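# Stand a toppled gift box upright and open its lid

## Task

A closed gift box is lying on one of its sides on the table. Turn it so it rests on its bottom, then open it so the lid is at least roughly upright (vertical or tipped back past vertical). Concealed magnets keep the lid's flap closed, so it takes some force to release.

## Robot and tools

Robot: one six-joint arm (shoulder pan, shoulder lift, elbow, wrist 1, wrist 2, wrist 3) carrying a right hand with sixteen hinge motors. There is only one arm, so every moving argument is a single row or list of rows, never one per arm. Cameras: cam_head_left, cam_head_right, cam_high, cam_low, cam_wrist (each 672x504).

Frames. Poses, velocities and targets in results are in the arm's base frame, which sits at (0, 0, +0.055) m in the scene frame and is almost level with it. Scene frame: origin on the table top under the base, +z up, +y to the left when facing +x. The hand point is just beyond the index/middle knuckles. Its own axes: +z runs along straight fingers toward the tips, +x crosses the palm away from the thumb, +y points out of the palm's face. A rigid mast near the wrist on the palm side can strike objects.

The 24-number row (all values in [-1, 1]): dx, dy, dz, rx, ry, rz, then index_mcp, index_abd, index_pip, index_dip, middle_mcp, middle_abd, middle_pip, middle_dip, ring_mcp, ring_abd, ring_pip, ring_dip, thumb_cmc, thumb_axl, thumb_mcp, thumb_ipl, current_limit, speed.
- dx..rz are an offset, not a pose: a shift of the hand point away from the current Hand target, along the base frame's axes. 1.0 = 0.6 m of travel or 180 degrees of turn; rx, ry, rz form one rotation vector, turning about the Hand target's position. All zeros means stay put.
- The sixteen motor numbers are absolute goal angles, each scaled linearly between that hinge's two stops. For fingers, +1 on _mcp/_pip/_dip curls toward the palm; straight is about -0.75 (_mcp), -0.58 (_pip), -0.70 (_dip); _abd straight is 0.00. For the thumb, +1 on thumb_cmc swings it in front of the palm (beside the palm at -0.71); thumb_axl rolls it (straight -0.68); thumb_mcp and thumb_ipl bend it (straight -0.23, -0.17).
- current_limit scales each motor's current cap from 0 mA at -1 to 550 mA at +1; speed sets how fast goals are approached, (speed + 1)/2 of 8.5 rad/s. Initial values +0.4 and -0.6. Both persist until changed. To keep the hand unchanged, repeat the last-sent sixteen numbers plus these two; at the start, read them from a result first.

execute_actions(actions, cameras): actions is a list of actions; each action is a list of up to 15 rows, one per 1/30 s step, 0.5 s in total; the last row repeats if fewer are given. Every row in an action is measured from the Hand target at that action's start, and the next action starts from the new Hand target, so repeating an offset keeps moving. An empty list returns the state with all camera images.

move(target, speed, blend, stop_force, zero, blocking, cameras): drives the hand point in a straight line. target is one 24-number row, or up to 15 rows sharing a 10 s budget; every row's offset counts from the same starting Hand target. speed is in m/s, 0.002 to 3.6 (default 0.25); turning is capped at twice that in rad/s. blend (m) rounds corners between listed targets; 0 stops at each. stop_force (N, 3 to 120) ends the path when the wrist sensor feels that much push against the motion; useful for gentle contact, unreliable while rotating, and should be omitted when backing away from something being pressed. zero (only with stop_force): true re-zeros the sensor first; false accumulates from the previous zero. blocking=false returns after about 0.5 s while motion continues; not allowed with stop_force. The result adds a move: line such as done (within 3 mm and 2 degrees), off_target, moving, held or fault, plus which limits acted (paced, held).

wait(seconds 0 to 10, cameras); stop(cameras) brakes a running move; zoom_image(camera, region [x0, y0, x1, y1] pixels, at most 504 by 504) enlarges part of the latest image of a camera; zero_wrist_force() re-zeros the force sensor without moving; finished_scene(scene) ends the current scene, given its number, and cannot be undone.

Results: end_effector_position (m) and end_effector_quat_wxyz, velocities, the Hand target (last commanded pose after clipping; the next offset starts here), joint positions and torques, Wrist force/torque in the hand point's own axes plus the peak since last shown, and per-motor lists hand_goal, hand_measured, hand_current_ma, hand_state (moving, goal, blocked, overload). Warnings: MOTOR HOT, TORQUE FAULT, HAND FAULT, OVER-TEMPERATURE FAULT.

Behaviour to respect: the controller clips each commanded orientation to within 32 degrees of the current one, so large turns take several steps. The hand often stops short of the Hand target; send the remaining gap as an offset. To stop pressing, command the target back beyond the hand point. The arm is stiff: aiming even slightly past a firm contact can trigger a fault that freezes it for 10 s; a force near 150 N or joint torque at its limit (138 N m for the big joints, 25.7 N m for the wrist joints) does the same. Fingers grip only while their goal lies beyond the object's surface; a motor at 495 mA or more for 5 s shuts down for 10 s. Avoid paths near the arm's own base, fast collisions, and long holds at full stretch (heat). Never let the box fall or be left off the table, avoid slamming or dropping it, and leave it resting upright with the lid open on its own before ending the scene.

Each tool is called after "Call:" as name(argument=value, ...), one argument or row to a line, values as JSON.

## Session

Call:
execute_actions(
  actions=[],
)

Call:
zoom_image(
  camera="cam_high",
  region=[250, 150, 570, 390],
)

Call:
zoom_image(
  camera="cam_low",
  region=[250, 180, 550, 400],
)

Scene clock: 0.00 s.
end_effector_position=(+0.4915, -0.1956, +0.1572) hand_goal=(-0.754, +0.000, -0.576, -0.696, -0.754, +0.000, -0.576, -0.696, -0.754, +0.000, -0.576, -0.696, -0.714, -0.678, -0.226, -0.168) hand_measured=(-0.754, +0.000, -0.576, -0.696, -0.754, +0.000, -0.576, -0.696, -0.754, +0.000, -0.576, -0.696, -0.714, -0.678, -0.226, -0.168) hand_current_ma=(+0, +0, +0, +0, +0, +0, +0, +0, +0, +0, +0, +0, +0, +0, +0, +0) hand_state=(goal, goal, goal, goal, goal, goal, goal, goal, goal, goal, goal, goal, goal, goal, goal, goal) hand_current_limit=0.40 hand_speed=-0.60 end_effector_quat_wxyz=(+0.088, +0.992, +0.081, -0.029)
Joint positions: [-0.395 -1.403 1.992 -2.189 -1.754 1.01]
Joint velocities: within noise
Joint torques (N m): no reading
Wrist force (N): no reading
Wrist torque (N m): no reading
Wrist force, peak (N): no reading
Hand target: +0.4915, -0.1956, +0.1572; +0.088, +0.992, +0.081, -0.029

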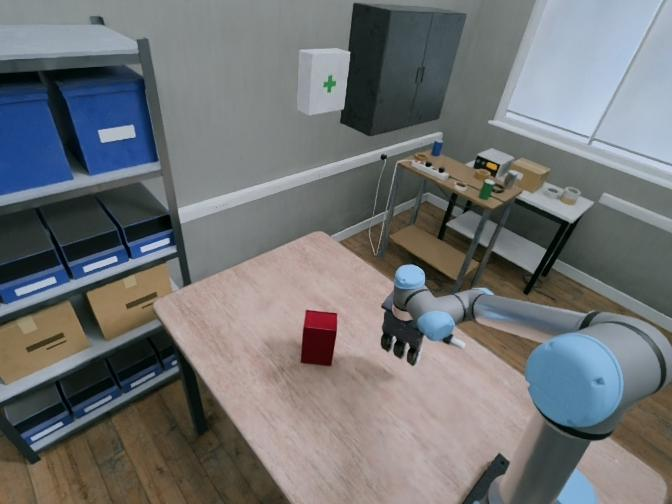

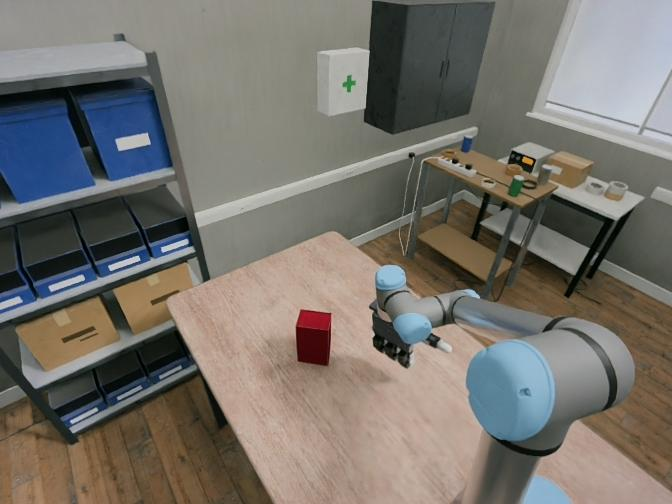

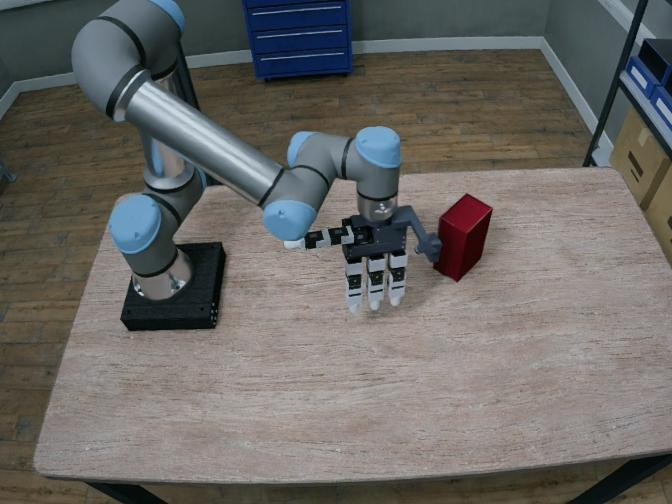

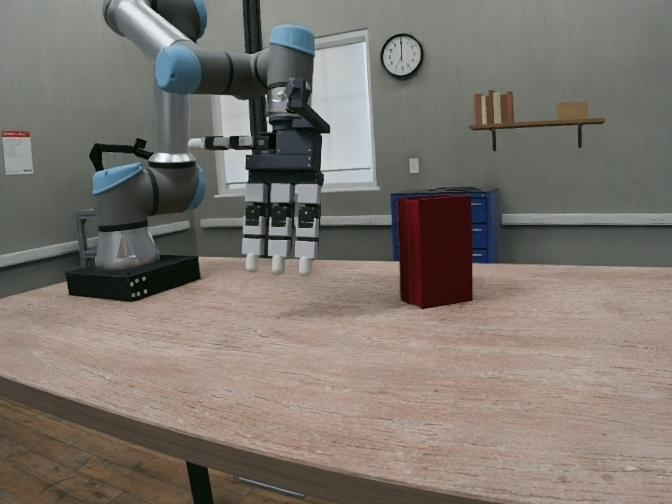

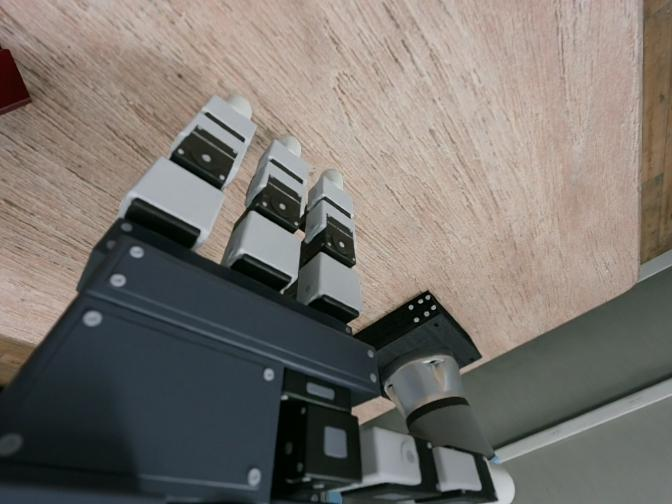

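Scaled by 1.575 from the camera's 672x504 image, which has a finer 960x720 frame.

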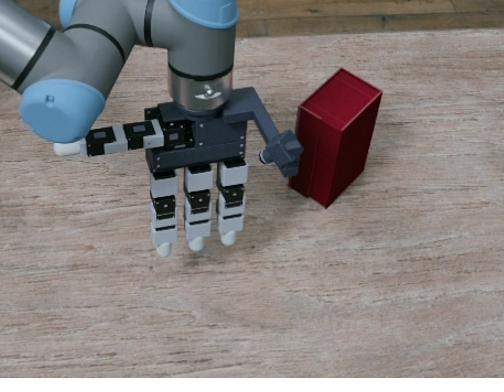

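Scaled by 1.680 from the camera's 672x504 image, which has a finer 960x720 frame.

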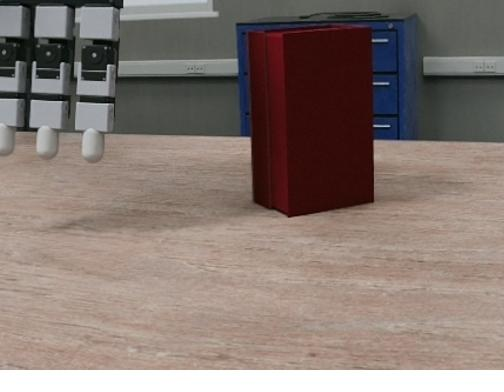

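Call:
zoom_image(
  camera="cam_high",
  region=[425, 185, 505, 285],
)

Call:
zoom_image(
  camera="cam_low",
  region=[385, 180, 485, 315],
)

Call:
zoom_image(
  camera="cam_head_left",
  region=[285, 300, 355, 375],
)

Call:
zoom_image(
  camera="cam_head_right",
  region=[275, 295, 355, 375],
)

Scaled by 5.040 from the camera's 672x504 image, which has a finer 960x720 frame.

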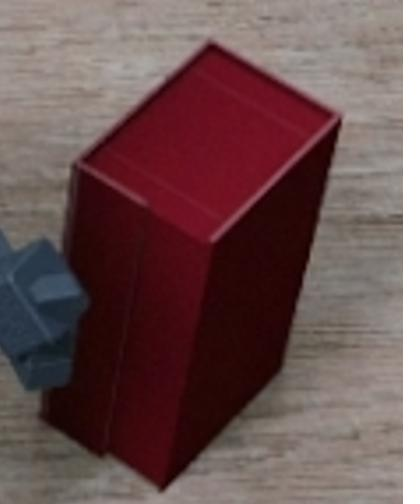

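Scaled by 3.733 from the camera's 672x504 image, which has a finer 960x720 frame.

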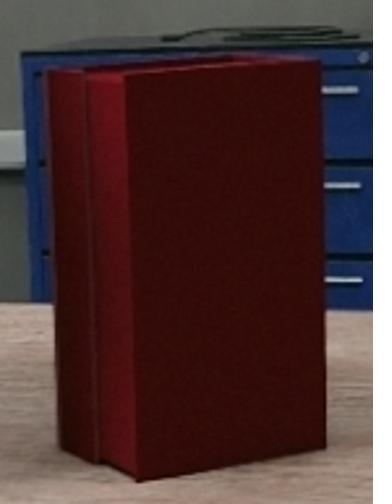

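Scaled by 6.720 from the camera's 672x504 image, which has a finer 960x720 frame.

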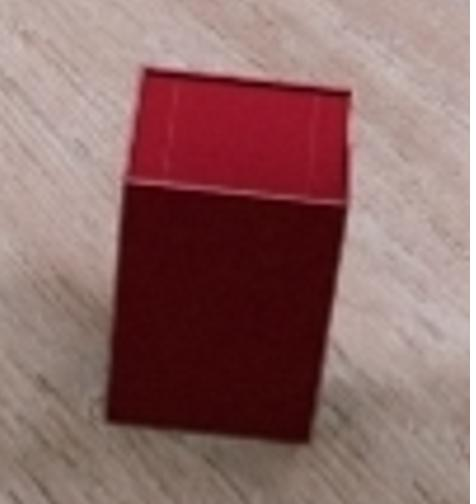

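Scaled by 6.300 from the camera's 672x504 image, which has a finer 960x720 frame.

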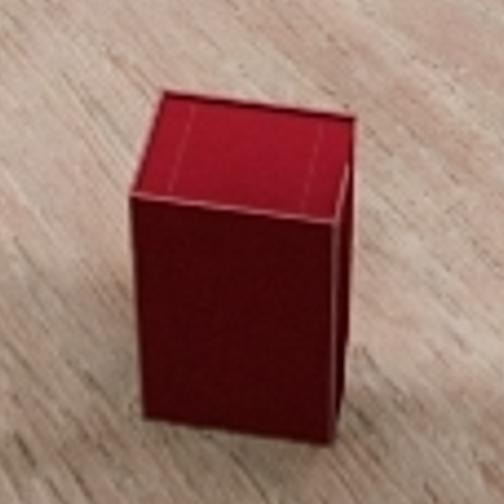

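Call:
move(
  target=[
    [0,0.05,0.35,0,0,-0.776,-0.754,0,-0.576,-0.696,-0.754,0,-0.576,-0.696,-0.754,0,-0.576,-0.696,-0.714,-0.678,-0.226,-0.168,0.4,-0.6],
    [0.36,0.27,0.3,0.317,-0.602,-0.544,-0.754,0,-0.576,-0.696,-0.754,0,-0.576,-0.696,-0.754,0,-0.576,-0.696,-0.714,-0.678,-0.226,-0.168,0.4,-0.6],
  ],
  speed=0.5,
  blend=[0.03,0],
)

Call:
move(
  target=[0.103,0.02,0,0,0,0,0.15,0,-0.431,-0.406,0.15,0,-0.431,-0.406,0.15,0,-0.431,-0.406,0.814,-0.678,-0.5,-0.168,0.6,0],
  speed=0.25,
  cameras=["cam_low","cam_high","cam_wrist","cam_head_left"],
)

Scene clock: 58.70 s.
end_effector_position=(+0.6690, -0.0503, +0.3381) hand_goal=(-0.754, +0.000, -0.576, -0.696, -0.754, +0.000, -0.576, -0.696, -0.754, +0.000, -0.576, -0.696, -0.714, -0.678, -0.226, -0.168) hand_measured=(-0.746, +0.000, -0.576, -0.696, -0.746, +0.000, -0.576, -0.696, -0.746, +0.000, -0.576, -0.696, -0.706, -0.678, -0.224, -0.168) hand_current_ma=(+8, +0, +0, +0, +8, +0, +0, +0, +9, +0, +0, +0, +9, +0, +1, +0) hand_state=(goal, goal, goal, goal, goal, goal, goal, goal, goal, goal, goal, goal, goal, goal, goal, goal) hand_current_limit=0.40 hand_speed=-0.60 end_effector_quat_wxyz=(+0.253, -0.342, +0.734, -0.529)
Joint positions: [-0.16 -1.32 1.788 -3.247 -2.07 3.333]
Joint torques (N m): [-13.62 -44.6 -31.32 -0.82 2.1 1.89]
Wrist force (N): [-0.8 -1.2 0.4]
Wrist torque (N m): [0.20 0.21 0.12]
Wrist force, peak (N): [-2.5 7.2 4.1]
Hand target: +0.6690, -0.0503, +0.3381; +0.253, -0.342, +0.734, -0.529 (not the last commanded pose)
Off the commanded pose: 0.042 m, 18 deg.
move: held (a check stopped the path); limits=held
pose unreachable: on one or more control steps of this call, first in action 0 (counted from 0), an arm could not follow its commanded pose, so it was not sent that pose on those steps. It may still have moved: this result reports where it is.
cause: moving toward the commanded pose would bring two parts of the arm too close to each other (joints 4 (wrist 1) to 6 (wrist 3) lie between them).

Scene clock: 59.70 s.
end_effector_position=(+0.7308, -0.0383, +0.3381) hand_goal=(+0.150, +0.000, -0.432, -0.406, +0.150, +0.000, -0.432, -0.406, +0.150, +0.000, -0.432, -0.406, +0.814, -0.678, -0.500, -0.168) hand_measured=(+0.150, +0.000, -0.432, -0.410, +0.150, +0.000, -0.432, -0.408, +0.150, +0.000, -0.434, -0.408, +0.808, -0.678, -0.494, -0.168) hand_current_ma=(+0, +0, +0, -2, +0, +0, +0, -2, +0, +0, +0, -2, -6, +0, +9, +0) hand_state=(goal, goal, goal, goal, goal, goal, goal, goal, goal, goal, goal, goal, goal, goal, goal, goal) hand_current_limit=0.60 hand_speed=0.00 end_effector_quat_wxyz=(+0.253, -0.342, +0.734, -0.529)
Joint positions: [-0.121 -1.183 1.599 -3.186 -2.107 3.349]
Joint torques (N m): [16.26 -26.47 -32 -0.64 -2.75 1.99]
Wrist force (N): [-0.9 -1.3 0.5]
Wrist torque (N m): [0.35 0.21 0.17]
Wrist force, peak (N): [-0.8 -2.8 0.8]
Hand target: +0.7308, -0.0383, +0.3381; +0.253, -0.342, +0.734, -0.529
Off the commanded pose: 0.000 m, 0 deg.
move: done
Images, in order (width x height): cam_head_left 672x504, cam_high 672x504, cam_low 672x504, cam_wrist 672x504.

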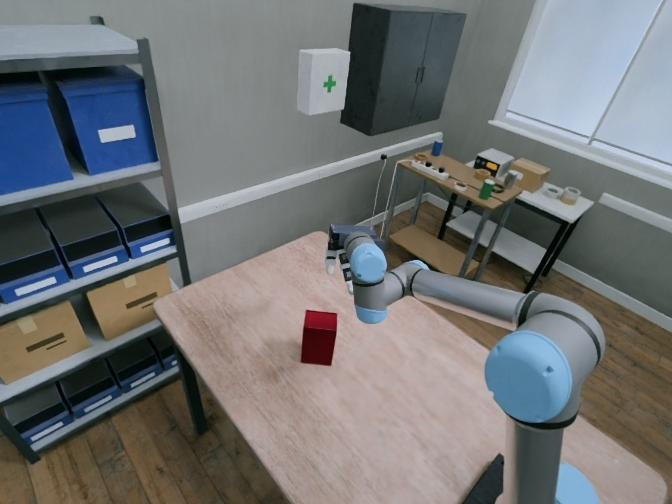

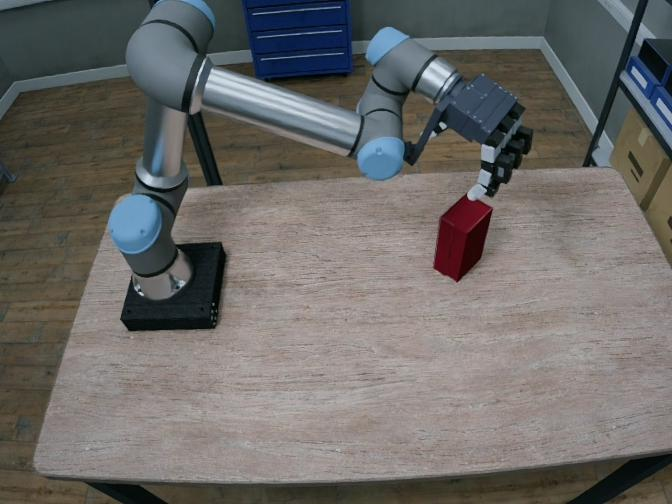

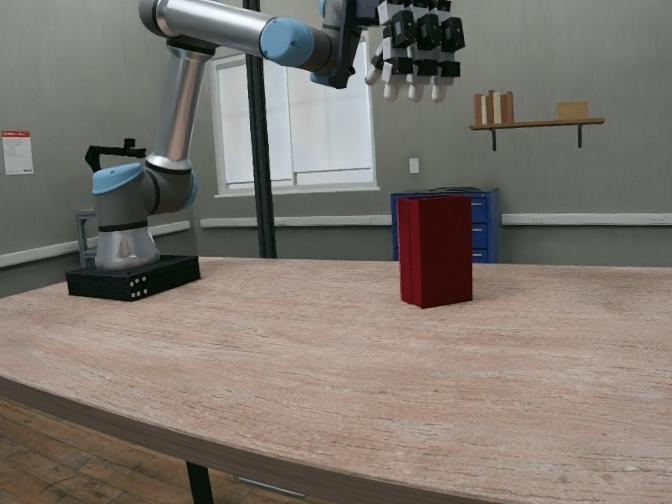

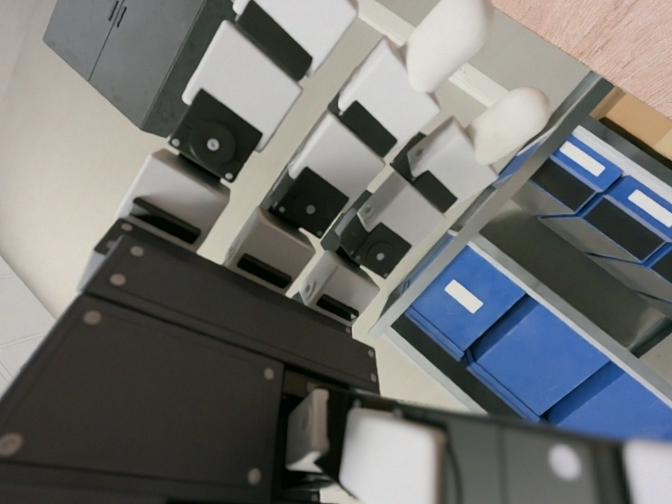

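Call:
move(
  target=[
    [-0.15,-0.1,0.03,0.3,0.36,0,0.15,0,-0.431,-0.406,0.15,0,-0.431,-0.406,0.15,0,-0.431,-0.406,0.814,-0.678,-0.5,-0.168,0.6,0],
    [-0.38,-0.25,0.03,-0.263,0.504,0.623,0.15,0,-0.431,-0.406,0.15,0,-0.431,-0.406,0.15,0,-0.431,-0.406,0.814,-0.678,-0.5,-0.168,0.6,0],
  ],
  speed=0.5,
  blend=[0.03,0],
)

Call:
move(
  target=[0.1,-0.05,0,0.4727,-0.0144,-0.093,0.15,0,-0.431,-0.406,0.15,0,-0.431,-0.406,0.15,0,-0.431,-0.406,0.814,-0.678,-0.5,-0.168,0.6,0],
  speed=0.5,
)

Scene clock: 82.20 s.
end_effector_position=(+0.5028, -0.1883, +0.3561) hand_goal=(+0.150, +0.000, -0.432, -0.406, +0.150, +0.000, -0.432, -0.406, +0.150, +0.000, -0.432, -0.406, +0.814, -0.678, -0.500, -0.168) hand_measured=(+0.144, +0.000, -0.432, -0.410, +0.144, +0.000, -0.432, -0.408, +0.142, +0.000, -0.434, -0.408, +0.812, -0.678, -0.494, -0.168) hand_current_ma=(-7, +0, +0, -2, -7, +0, +0, -2, -8, +0, +0, -2, -1, +0, +9, +0) hand_state=(goal, goal, goal, goal, goal, goal, goal, goal, goal, goal, goal, goal, goal, goal, goal, goal) hand_current_limit=0.60 hand_speed=0.00 end_effector_quat_wxyz=(+0.088, +0.993, +0.079, -0.029)
Joint positions: [-0.373 -1.532 1.594 -1.659 -1.755 1.036]
Joint torques (N m): [-13.67 -38.29 -17.99 -4.32 1.87 -2.23]
Wrist force (N): [0.4 0.5 -0.5]
Wrist torque (N m): [0.31 -0.12 0.03]
Wrist force, peak (N): [-0.6 -1.7 -0.8]
Hand target: +0.5028, -0.1883, +0.3561; +0.088, +0.993, +0.079, -0.029
Off the commanded pose: 0.000 m, 0 deg.
move: done

Scene clock: 84.60 s.
end_effector_position=(+0.5628, -0.2183, +0.3561) hand_goal=(+0.150, +0.000, -0.432, -0.406, +0.150, +0.000, -0.432, -0.406, +0.150, +0.000, -0.432, -0.406, +0.814, -0.678, -0.500, -0.168) hand_measured=(+0.150, +0.000, -0.432, -0.410, +0.150, +0.000, -0.432, -0.408, +0.150, +0.000, -0.434, -0.408, +0.812, -0.678, -0.494, -0.168) hand_current_ma=(+0, +0, +0, -2, +0, +0, +0, -2, +0, +0, +0, -2, -1, +0, +9, +0) hand_state=(goal, goal, goal, goal, goal, goal, goal, goal, goal, goal, goal, goal, goal, goal, goal, goal) hand_current_limit=0.60 hand_speed=0.00 end_effector_quat_wxyz=(-0.606, +0.792, -0.056, +0.041)
Joint positions: [-0.836 -0.895 0.648 -0.152 -0.738 0.305]
Joint torques (N m): [-6.96 -36.31 -28.8 1.67 -1.76 -2.22]
Wrist force (N): [-0.4 -1.2 0.8]
Wrist torque (N m): [0.32 0.14 0.30]
Wrist force, peak (N): [-0.4 -1.1 1.3]
Hand target: +0.5628, -0.2183, +0.3561; -0.606, +0.792, -0.056, +0.041
Off the commanded pose: 0.000 m, 0 deg.
move: done

Call:
move(
  target=[0.15,0.2,0,0.068,-0.055,-0.342,0.15,0,-0.431,-0.406,0.15,0,-0.431,-0.406,0.15,0,-0.431,-0.406,0.814,-0.678,-0.5,-0.168,0.6,0],
  speed=0.5,
)

Call:
move(
  target=[0.19,0.13,-0.04,0,0,-0.333,0.15,0,-0.431,-0.406,0.15,0,-0.431,-0.406,0.15,0,-0.431,-0.406,0.814,-0.678,-0.5,-0.168,0.6,0],
  speed=0.4,
  cameras=["cam_low","cam_high","cam_head_left"],
)

Call:
zoom_image(
  camera="cam_high",
  region=[380, 130, 540, 290],
)

Scene clock: 93.67 s.
end_effector_position=(+0.6528, -0.0983, +0.3561) hand_goal=(+0.150, +0.000, -0.432, -0.406, +0.150, +0.000, -0.432, -0.406, +0.150, +0.000, -0.432, -0.406, +0.814, -0.678, -0.500, -0.168) hand_measured=(+0.152, +0.000, -0.432, -0.410, +0.152, +0.000, -0.432, -0.408, +0.154, +0.000, -0.434, -0.408, +0.812, -0.678, -0.496, -0.168) hand_current_ma=(+2, +0, +0, -2, +2, +0, +0, -2, +2, +0, +0, -2, -1, +0, +6, +0) hand_state=(goal, goal, goal, goal, goal, goal, goal, goal, goal, goal, goal, goal, goal, goal, goal, goal) hand_current_limit=0.60 hand_speed=0.00 end_effector_quat_wxyz=(+0.580, -0.580, +0.406, -0.404)
Joint positions: [-0.697 -1.383 1.482 -0.094 0.523 -0.001]
Joint torques (N m): [15.67 -17.34 -32.36 1 2.43 -2.55]
Wrist force (N): [-0.9 -1.2 0.8]
Wrist torque (N m): [0.34 0.28 0.30]
Wrist force, peak (N): [-1.3 -1.8 1.5]
Hand target: +0.6528, -0.0983, +0.3561; +0.580, -0.580, +0.406, -0.404
Off the commanded pose: 0.000 m, 0 deg.
move: done

Scene clock: 95.77 s.
end_effector_position=(+0.7668, -0.0203, +0.3321) hand_goal=(+0.150, +0.000, -0.432, -0.406, +0.150, +0.000, -0.432, -0.406, +0.150, +0.000, -0.432, -0.406, +0.814, -0.678, -0.500, -0.168) hand_measured=(+0.152, +0.000, -0.432, -0.410, +0.152, +0.000, -0.432, -0.408, +0.154, +0.000, -0.434, -0.408, +0.812, -0.678, -0.496, -0.168) hand_current_ma=(+2, +0, +0, -2, +2, +0, +0, -2, +2, +0, +0, -2, -1, +0, +6, +0) hand_state=(goal, goal, goal, goal, goal, goal, goal, goal, goal, goal, goal, goal, goal, goal, goal, goal) hand_current_limit=0.60 hand_speed=0.00 end_effector_quat_wxyz=(+0.300, -0.299, +0.642, -0.639)
Joint positions: [-0.042 -1.133 1.21 -0.074 2.223 0.005]
Joint torques (N m): [13.98 -28.9 -32.77 0.42 2.42 2.15]
Wrist force (N): [-0.7 -0.9 1.4]
Wrist torque (N m): [0.32 0.23 0.26]
Wrist force, peak (N): [-0.9 -1.3 1.2]
Hand target: +0.7668, -0.0203, +0.3321; +0.300, -0.299, +0.642, -0.639
Off the commanded pose: 0.000 m, 0 deg.
move: done
Images, in order (width x height): cam_head_left 672x504, cam_high 672x504, cam_low 672x504.

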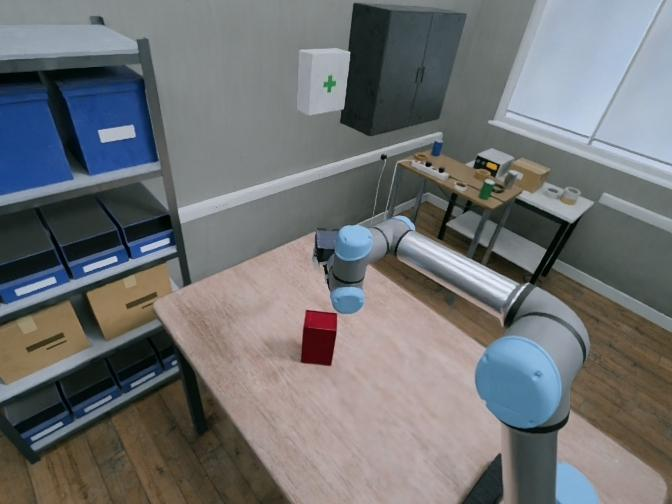

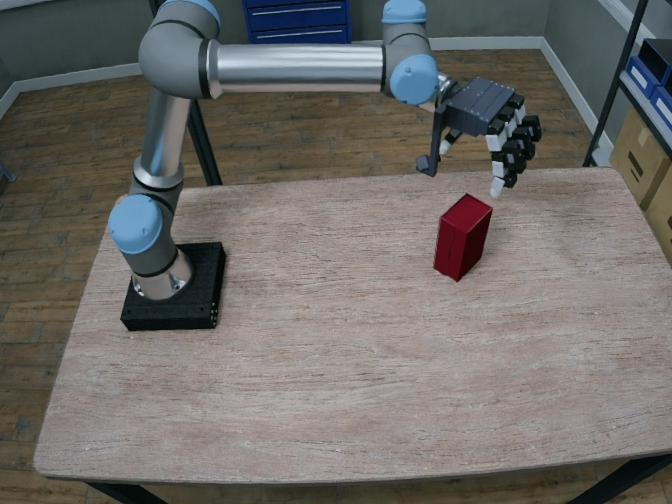

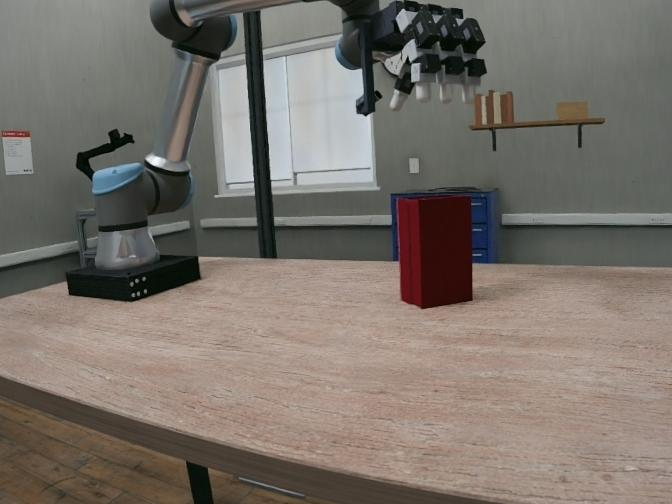

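Scaled by 3.150 from the camera's 672x504 image, which has a finer 960x720 frame.

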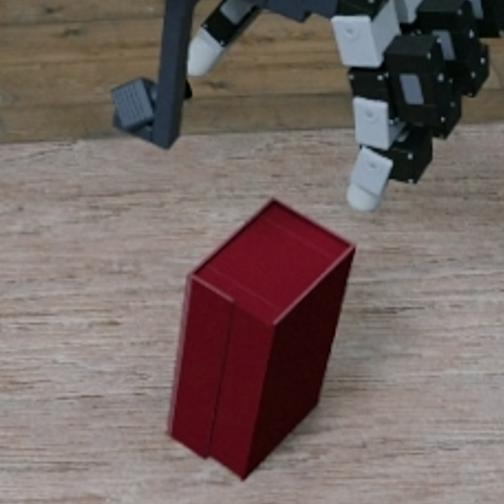

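Call:
move(
  target=[-0.038,-0.033,-0.2,0,0,0.039,0.15,0,-0.431,-0.406,0.15,0,-0.431,-0.406,0.15,0,-0.431,-0.406,0.814,-0.678,-0.5,-0.168,0.6,0],
  speed=0.2,
  cameras=["cam_low","cam_high","cam_head_left"],
)

Call:
zoom_image(
  camera="cam_high",
  region=[380, 130, 540, 290],
)

Call:
zoom_image(
  camera="cam_low",
  region=[330, 100, 530, 310],
)

Scene clock: 104.47 s.
end_effector_position=(+0.7440, -0.0401, +0.2121) hand_goal=(+0.150, +0.000, -0.432, -0.406, +0.150, +0.000, -0.432, -0.406, +0.150, +0.000, -0.432, -0.406, +0.814, -0.678, -0.500, -0.168) hand_measured=(+0.152, +0.000, -0.432, -0.410, +0.152, +0.000, -0.432, -0.408, +0.154, +0.000, -0.434, -0.408, +0.812, -0.678, -0.496, -0.168) hand_current_ma=(+2, +0, +0, -2, +2, +0, +0, -2, +2, +0, +0, -2, -1, +0, +6, +0) hand_state=(goal, goal, goal, goal, goal, goal, goal, goal, goal, goal, goal, goal, goal, goal, goal, goal) hand_current_limit=0.60 hand_speed=0.00 end_effector_quat_wxyz=(+0.339, -0.338, +0.622, -0.620)
Joint positions: [-0.128 -1.168 1.578 -0.407 2.015 0.004]
Joint torques (N m): [-14.42 -26.83 -14.06 -3.17 -2.18 -2.28]
Wrist force (N): [-0.8 -0.6 1.3]
Wrist torque (N m): [0.38 0.23 0.31]
Wrist force, peak (N): [-1.1 -2.3 1.4]
Hand target: +0.7440, -0.0401, +0.2121; +0.339, -0.338, +0.622, -0.620
Off the commanded pose: 0.000 m, 0 deg.
move: done
Images, in order (width x height): cam_head_left 672x504, cam_high 672x504, cam_low 672x504.

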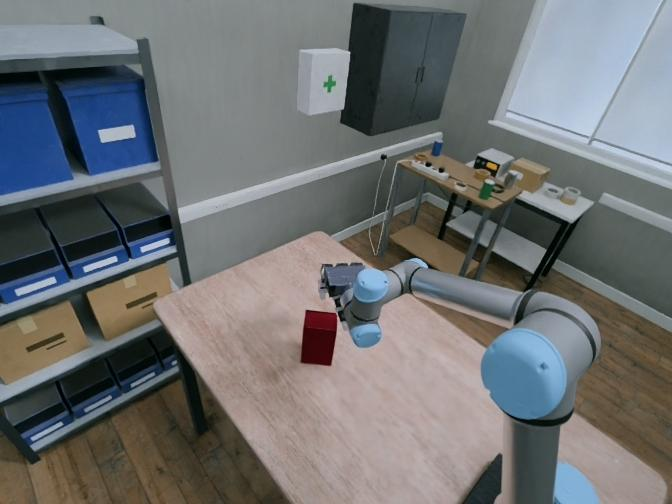

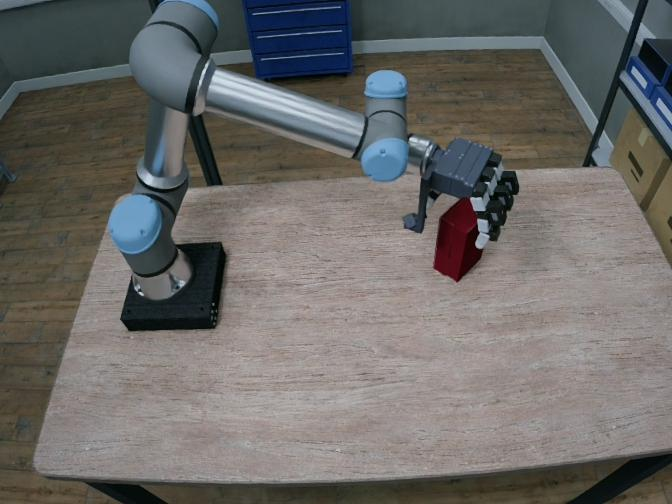

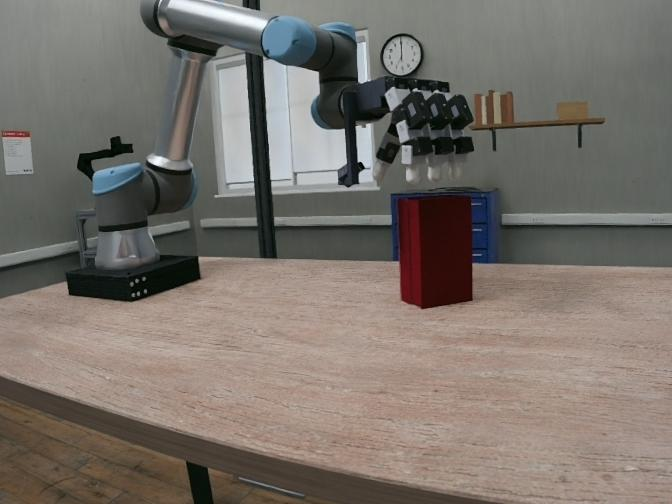

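Scaled by 3.150 from the camera's 672x504 image, which has a finer 960x720 frame.

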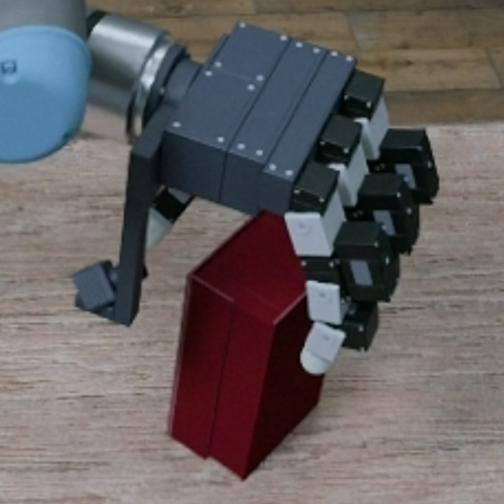

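Scaled by 2.400 from the camera's 672x504 image, which has a finer 960x720 frame.

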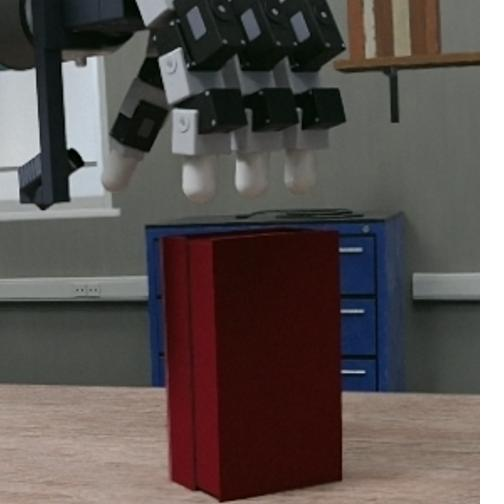

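Call:
move(
  target=[0,0,-0.185,0,0,0,0.15,0,-0.431,-0.406,0.15,0,-0.431,-0.406,0.15,0,-0.431,-0.406,0.814,-0.678,-0.5,-0.168,0.6,0],
  speed=0.12,
  stop_force=6,
  cameras=["cam_low","cam_high","cam_head_left"],
)

Call:
zoom_image(
  camera="cam_high",
  region=[380, 130, 540, 290],
)

Call:
zoom_image(
  camera="cam_low",
  region=[330, 100, 530, 310],
)

Call:
zoom_image(
  camera="cam_head_left",
  region=[270, 250, 390, 380],
)

Scene clock: 112.67 s.
end_effector_position=(+0.7435, -0.0401, +0.1108) hand_goal=(+0.150, +0.000, -0.432, -0.406, +0.150, +0.000, -0.432, -0.406, +0.150, +0.000, -0.432, -0.406, +0.814, -0.678, -0.500, -0.168) hand_measured=(+0.154, +0.000, -0.432, -0.410, +0.154, +0.000, -0.432, -0.408, +0.154, +0.000, -0.434, -0.408, +0.814, -0.680, -0.502, -0.168) hand_current_ma=(+3, +0, +0, -2, +3, +0, +0, -2, +3, +0, +0, -2, +0, -1, -1, +0) hand_state=(goal, goal, goal, goal, goal, goal, goal, goal, goal, goal, goal, goal, goal, goal, goal, goal) hand_current_limit=0.60 hand_speed=0.00 end_effector_quat_wxyz=(+0.339, -0.338, +0.622, -0.619)
Joint positions: [-0.128 -1.049 1.691 -0.638 2.015 0.005]
Joint torques (N m): [-13.49 -50.27 -25.7 0.64 0.69 -1.99]
Wrist force (N): [-1.3 -7.8 1.4]
Wrist torque (N m): [-0.35 0.29 0.28]
Wrist force, peak (N): [-4.8 -62.1 -1.8]
Hand target: +0.7435, -0.0401, +0.1108; +0.339, -0.338, +0.622, -0.619 (not the last commanded pose)
Off the commanded pose: 0.010 m, 0 deg.
move: contact
Images, in order (width x height): cam_head_left 672x504, cam_high 672x504, cam_low 672x504.

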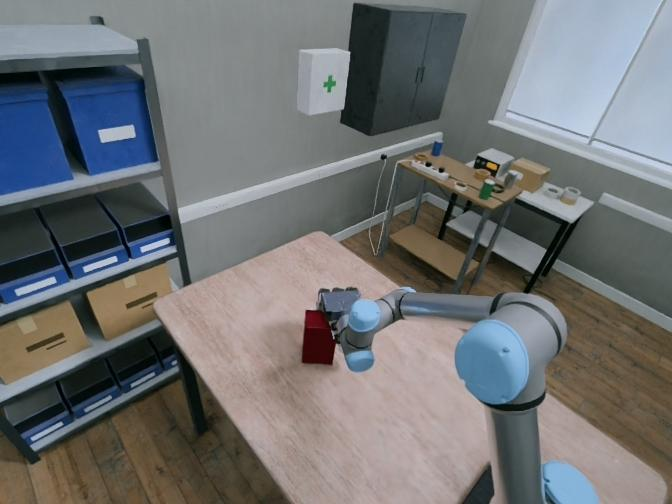

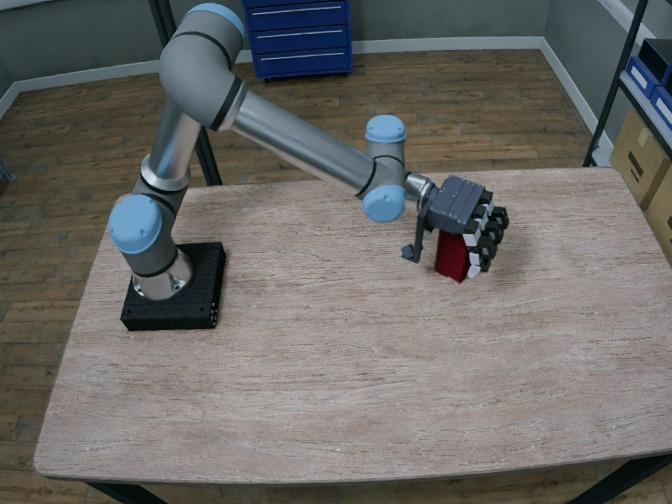

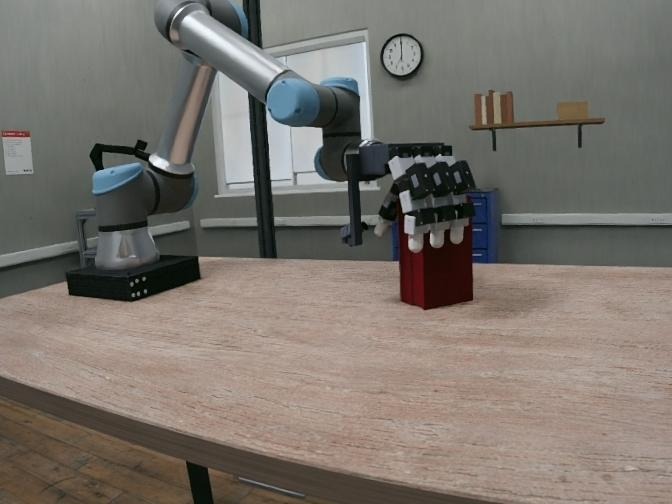

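Scaled by 3.150 from the camera's 672x504 image, which has a finer 960x720 frame.

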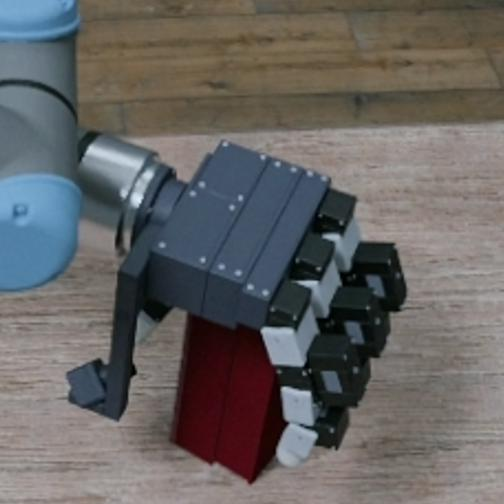

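Scaled by 2.400 from the camera's 672x504 image, which has a finer 960x720 frame.

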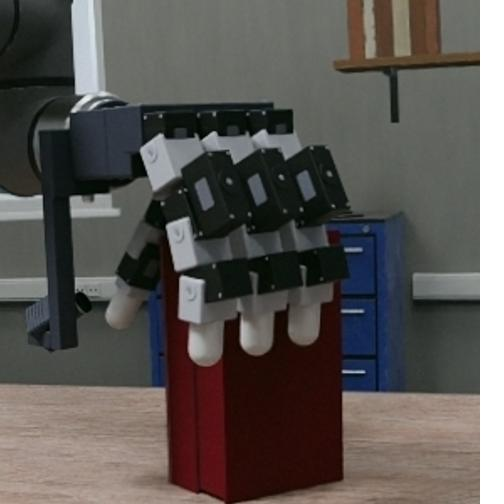

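Scaled by 3.877 from the camera's 672x504 image, which has a finer 960x720 frame.

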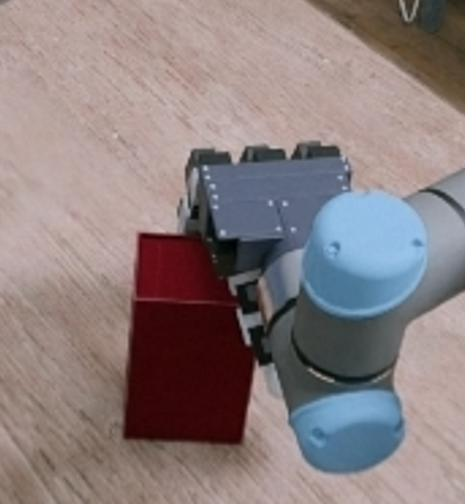

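Call:
move(
  target=[0,0,0.012,0,0,0,0.15,0,-0.431,-0.406,0.15,0,-0.431,-0.406,0.15,0,-0.431,-0.406,0.814,-0.678,-0.5,-0.168,0.6,0],
  speed=0.05,
)

Call:
move(
  target=[0,0,0,0,0,0,0.5,0,-0.431,-0.406,0.5,0,-0.431,-0.406,0.15,0,-0.431,-0.406,0.814,-0.678,-0.1,-0.168,0.4,-0.85],
  cameras=["cam_low","cam_high","cam_head_left"],
)

Call:
zoom_image(
  camera="cam_low",
  region=[330, 100, 530, 310],
)

Call:
zoom_image(
  camera="cam_head_left",
  region=[270, 250, 390, 380],
)

Scene clock: 132.83 s.
end_effector_position=(+0.7435, -0.0401, +0.1180) hand_goal=(+0.150, +0.000, -0.432, -0.406, +0.150, +0.000, -0.432, -0.406, +0.150, +0.000, -0.432, -0.406, +0.814, -0.678, -0.500, -0.168) hand_measured=(+0.154, +0.000, -0.432, -0.410, +0.154, +0.000, -0.432, -0.408, +0.154, +0.000, -0.434, -0.408, +0.814, -0.680, -0.500, -0.168) hand_current_ma=(+3, +0, +0, -2, +3, +0, +0, -2, +3, +0, +0, -2, +0, -1, +0, +0) hand_state=(goal, goal, goal, goal, goal, goal, goal, goal, goal, goal, goal, goal, goal, goal, goal, goal) hand_current_limit=0.60 hand_speed=0.00 end_effector_quat_wxyz=(+0.339, -0.338, +0.622, -0.619)
Joint positions: [-0.128 -1.059 1.685 -0.622 2.015 0.005]
Joint torques (N m): [-12.57 -52.46 -27.66 -0.03 0.87 -0.03]
Wrist force (N): [-0.9 -0.8 1.3]
Wrist torque (N m): [0.35 0.26 0.27]
Wrist force, peak (N): [-1.5 -8.0 1.7]
Hand target: +0.7435, -0.0401, +0.1180; +0.339, -0.338, +0.622, -0.619
Off the commanded pose: 0.000 m, 0 deg.
move: done

Scene clock: 133.80 s.
end_effector_position=(+0.7435, -0.0401, +0.1181) hand_goal=(+0.500, +0.000, -0.432, -0.406, +0.500, +0.000, -0.432, -0.406, +0.150, +0.000, -0.432, -0.406, +0.814, -0.678, -0.100, -0.168) hand_measured=(+0.246, -0.002, -0.474, -0.424, +0.282, +0.002, -0.478, -0.420, +0.154, +0.000, -0.434, -0.408, +0.832, -0.672, -0.302, -0.162) hand_current_ma=(-385, +0, -89, -26, -385, +1, -102, -20, +3, +0, +0, -2, +29, +8, -385, +10) hand_state=(blocked, goal, blocked, goal, blocked, goal, blocked, goal, goal, goal, goal, goal, goal, goal, blocked, goal) hand_current_limit=0.40 hand_speed=-0.85 end_effector_quat_wxyz=(+0.339, -0.338, +0.622, -0.619)
Joint positions: [-0.128 -1.059 1.685 -0.622 2.015 0.005]
Joint torques (N m): [-9.35 -38.61 -16.4 0.16 0.62 -0.12]
Wrist force (N): [0.2 -9.6 3.0]
Wrist torque (N m): [0.36 0.31 0.24]
Wrist force, peak (N): [0.4 -10.4 2.6]
Hand target: +0.7435, -0.0401, +0.1180; +0.339, -0.338, +0.622, -0.619
Off the commanded pose: 0.000 m, 0 deg.
move: done
Images, in order (width x height): cam_head_left 672x504, cam_high 672x504, cam_low 672x504.

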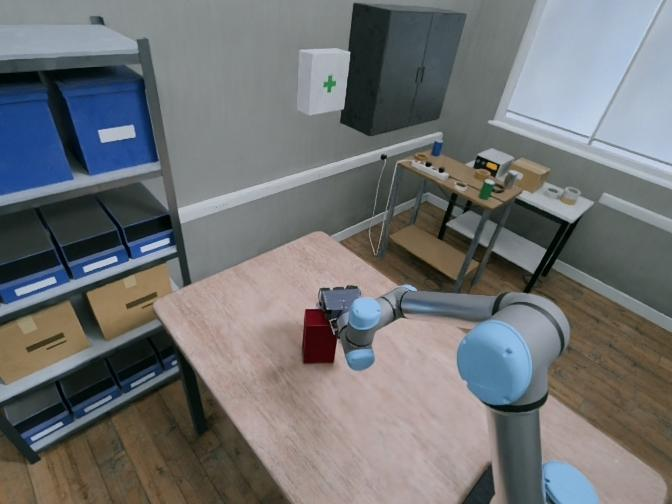

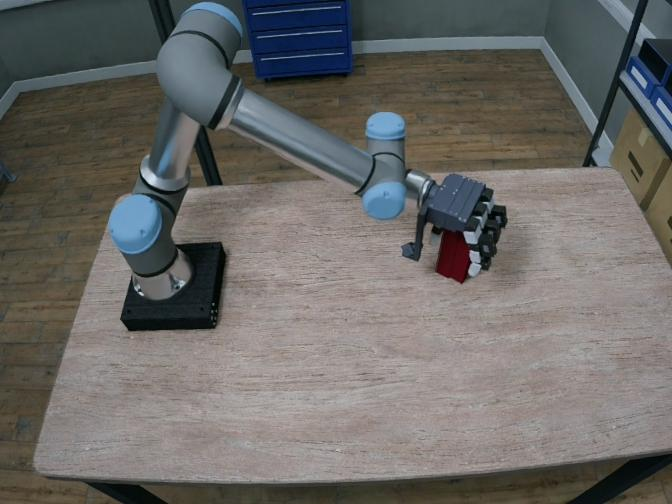

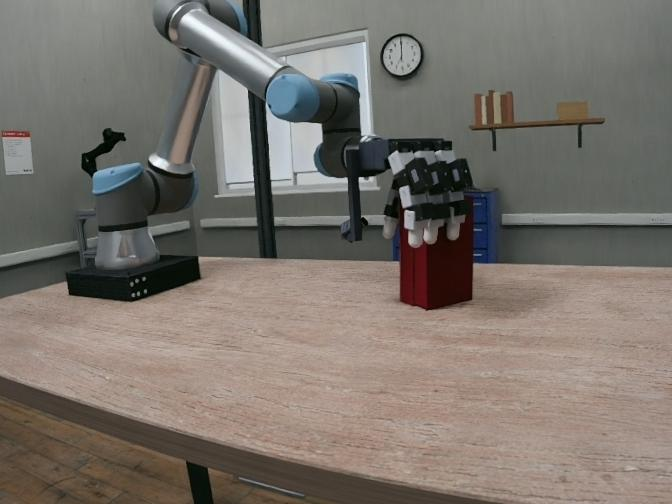

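Scaled by 2.400 from the camera's 672x504 image, which has a finer 960x720 frame.

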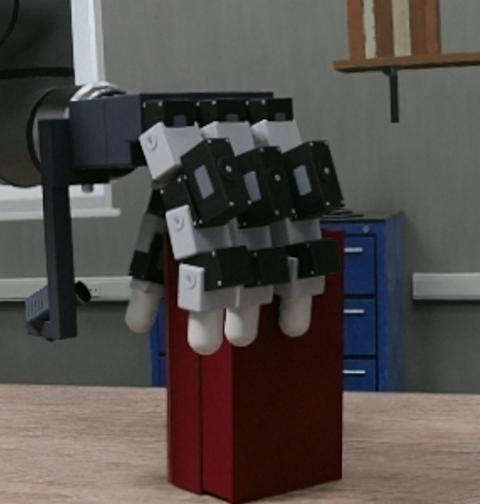

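Scaled by 3.877 from the camera's 672x504 image, which has a finer 960x720 frame.

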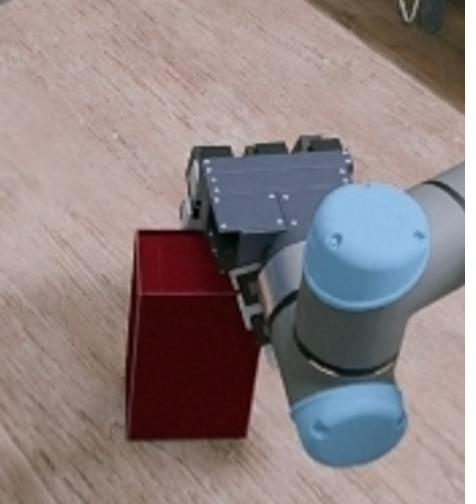

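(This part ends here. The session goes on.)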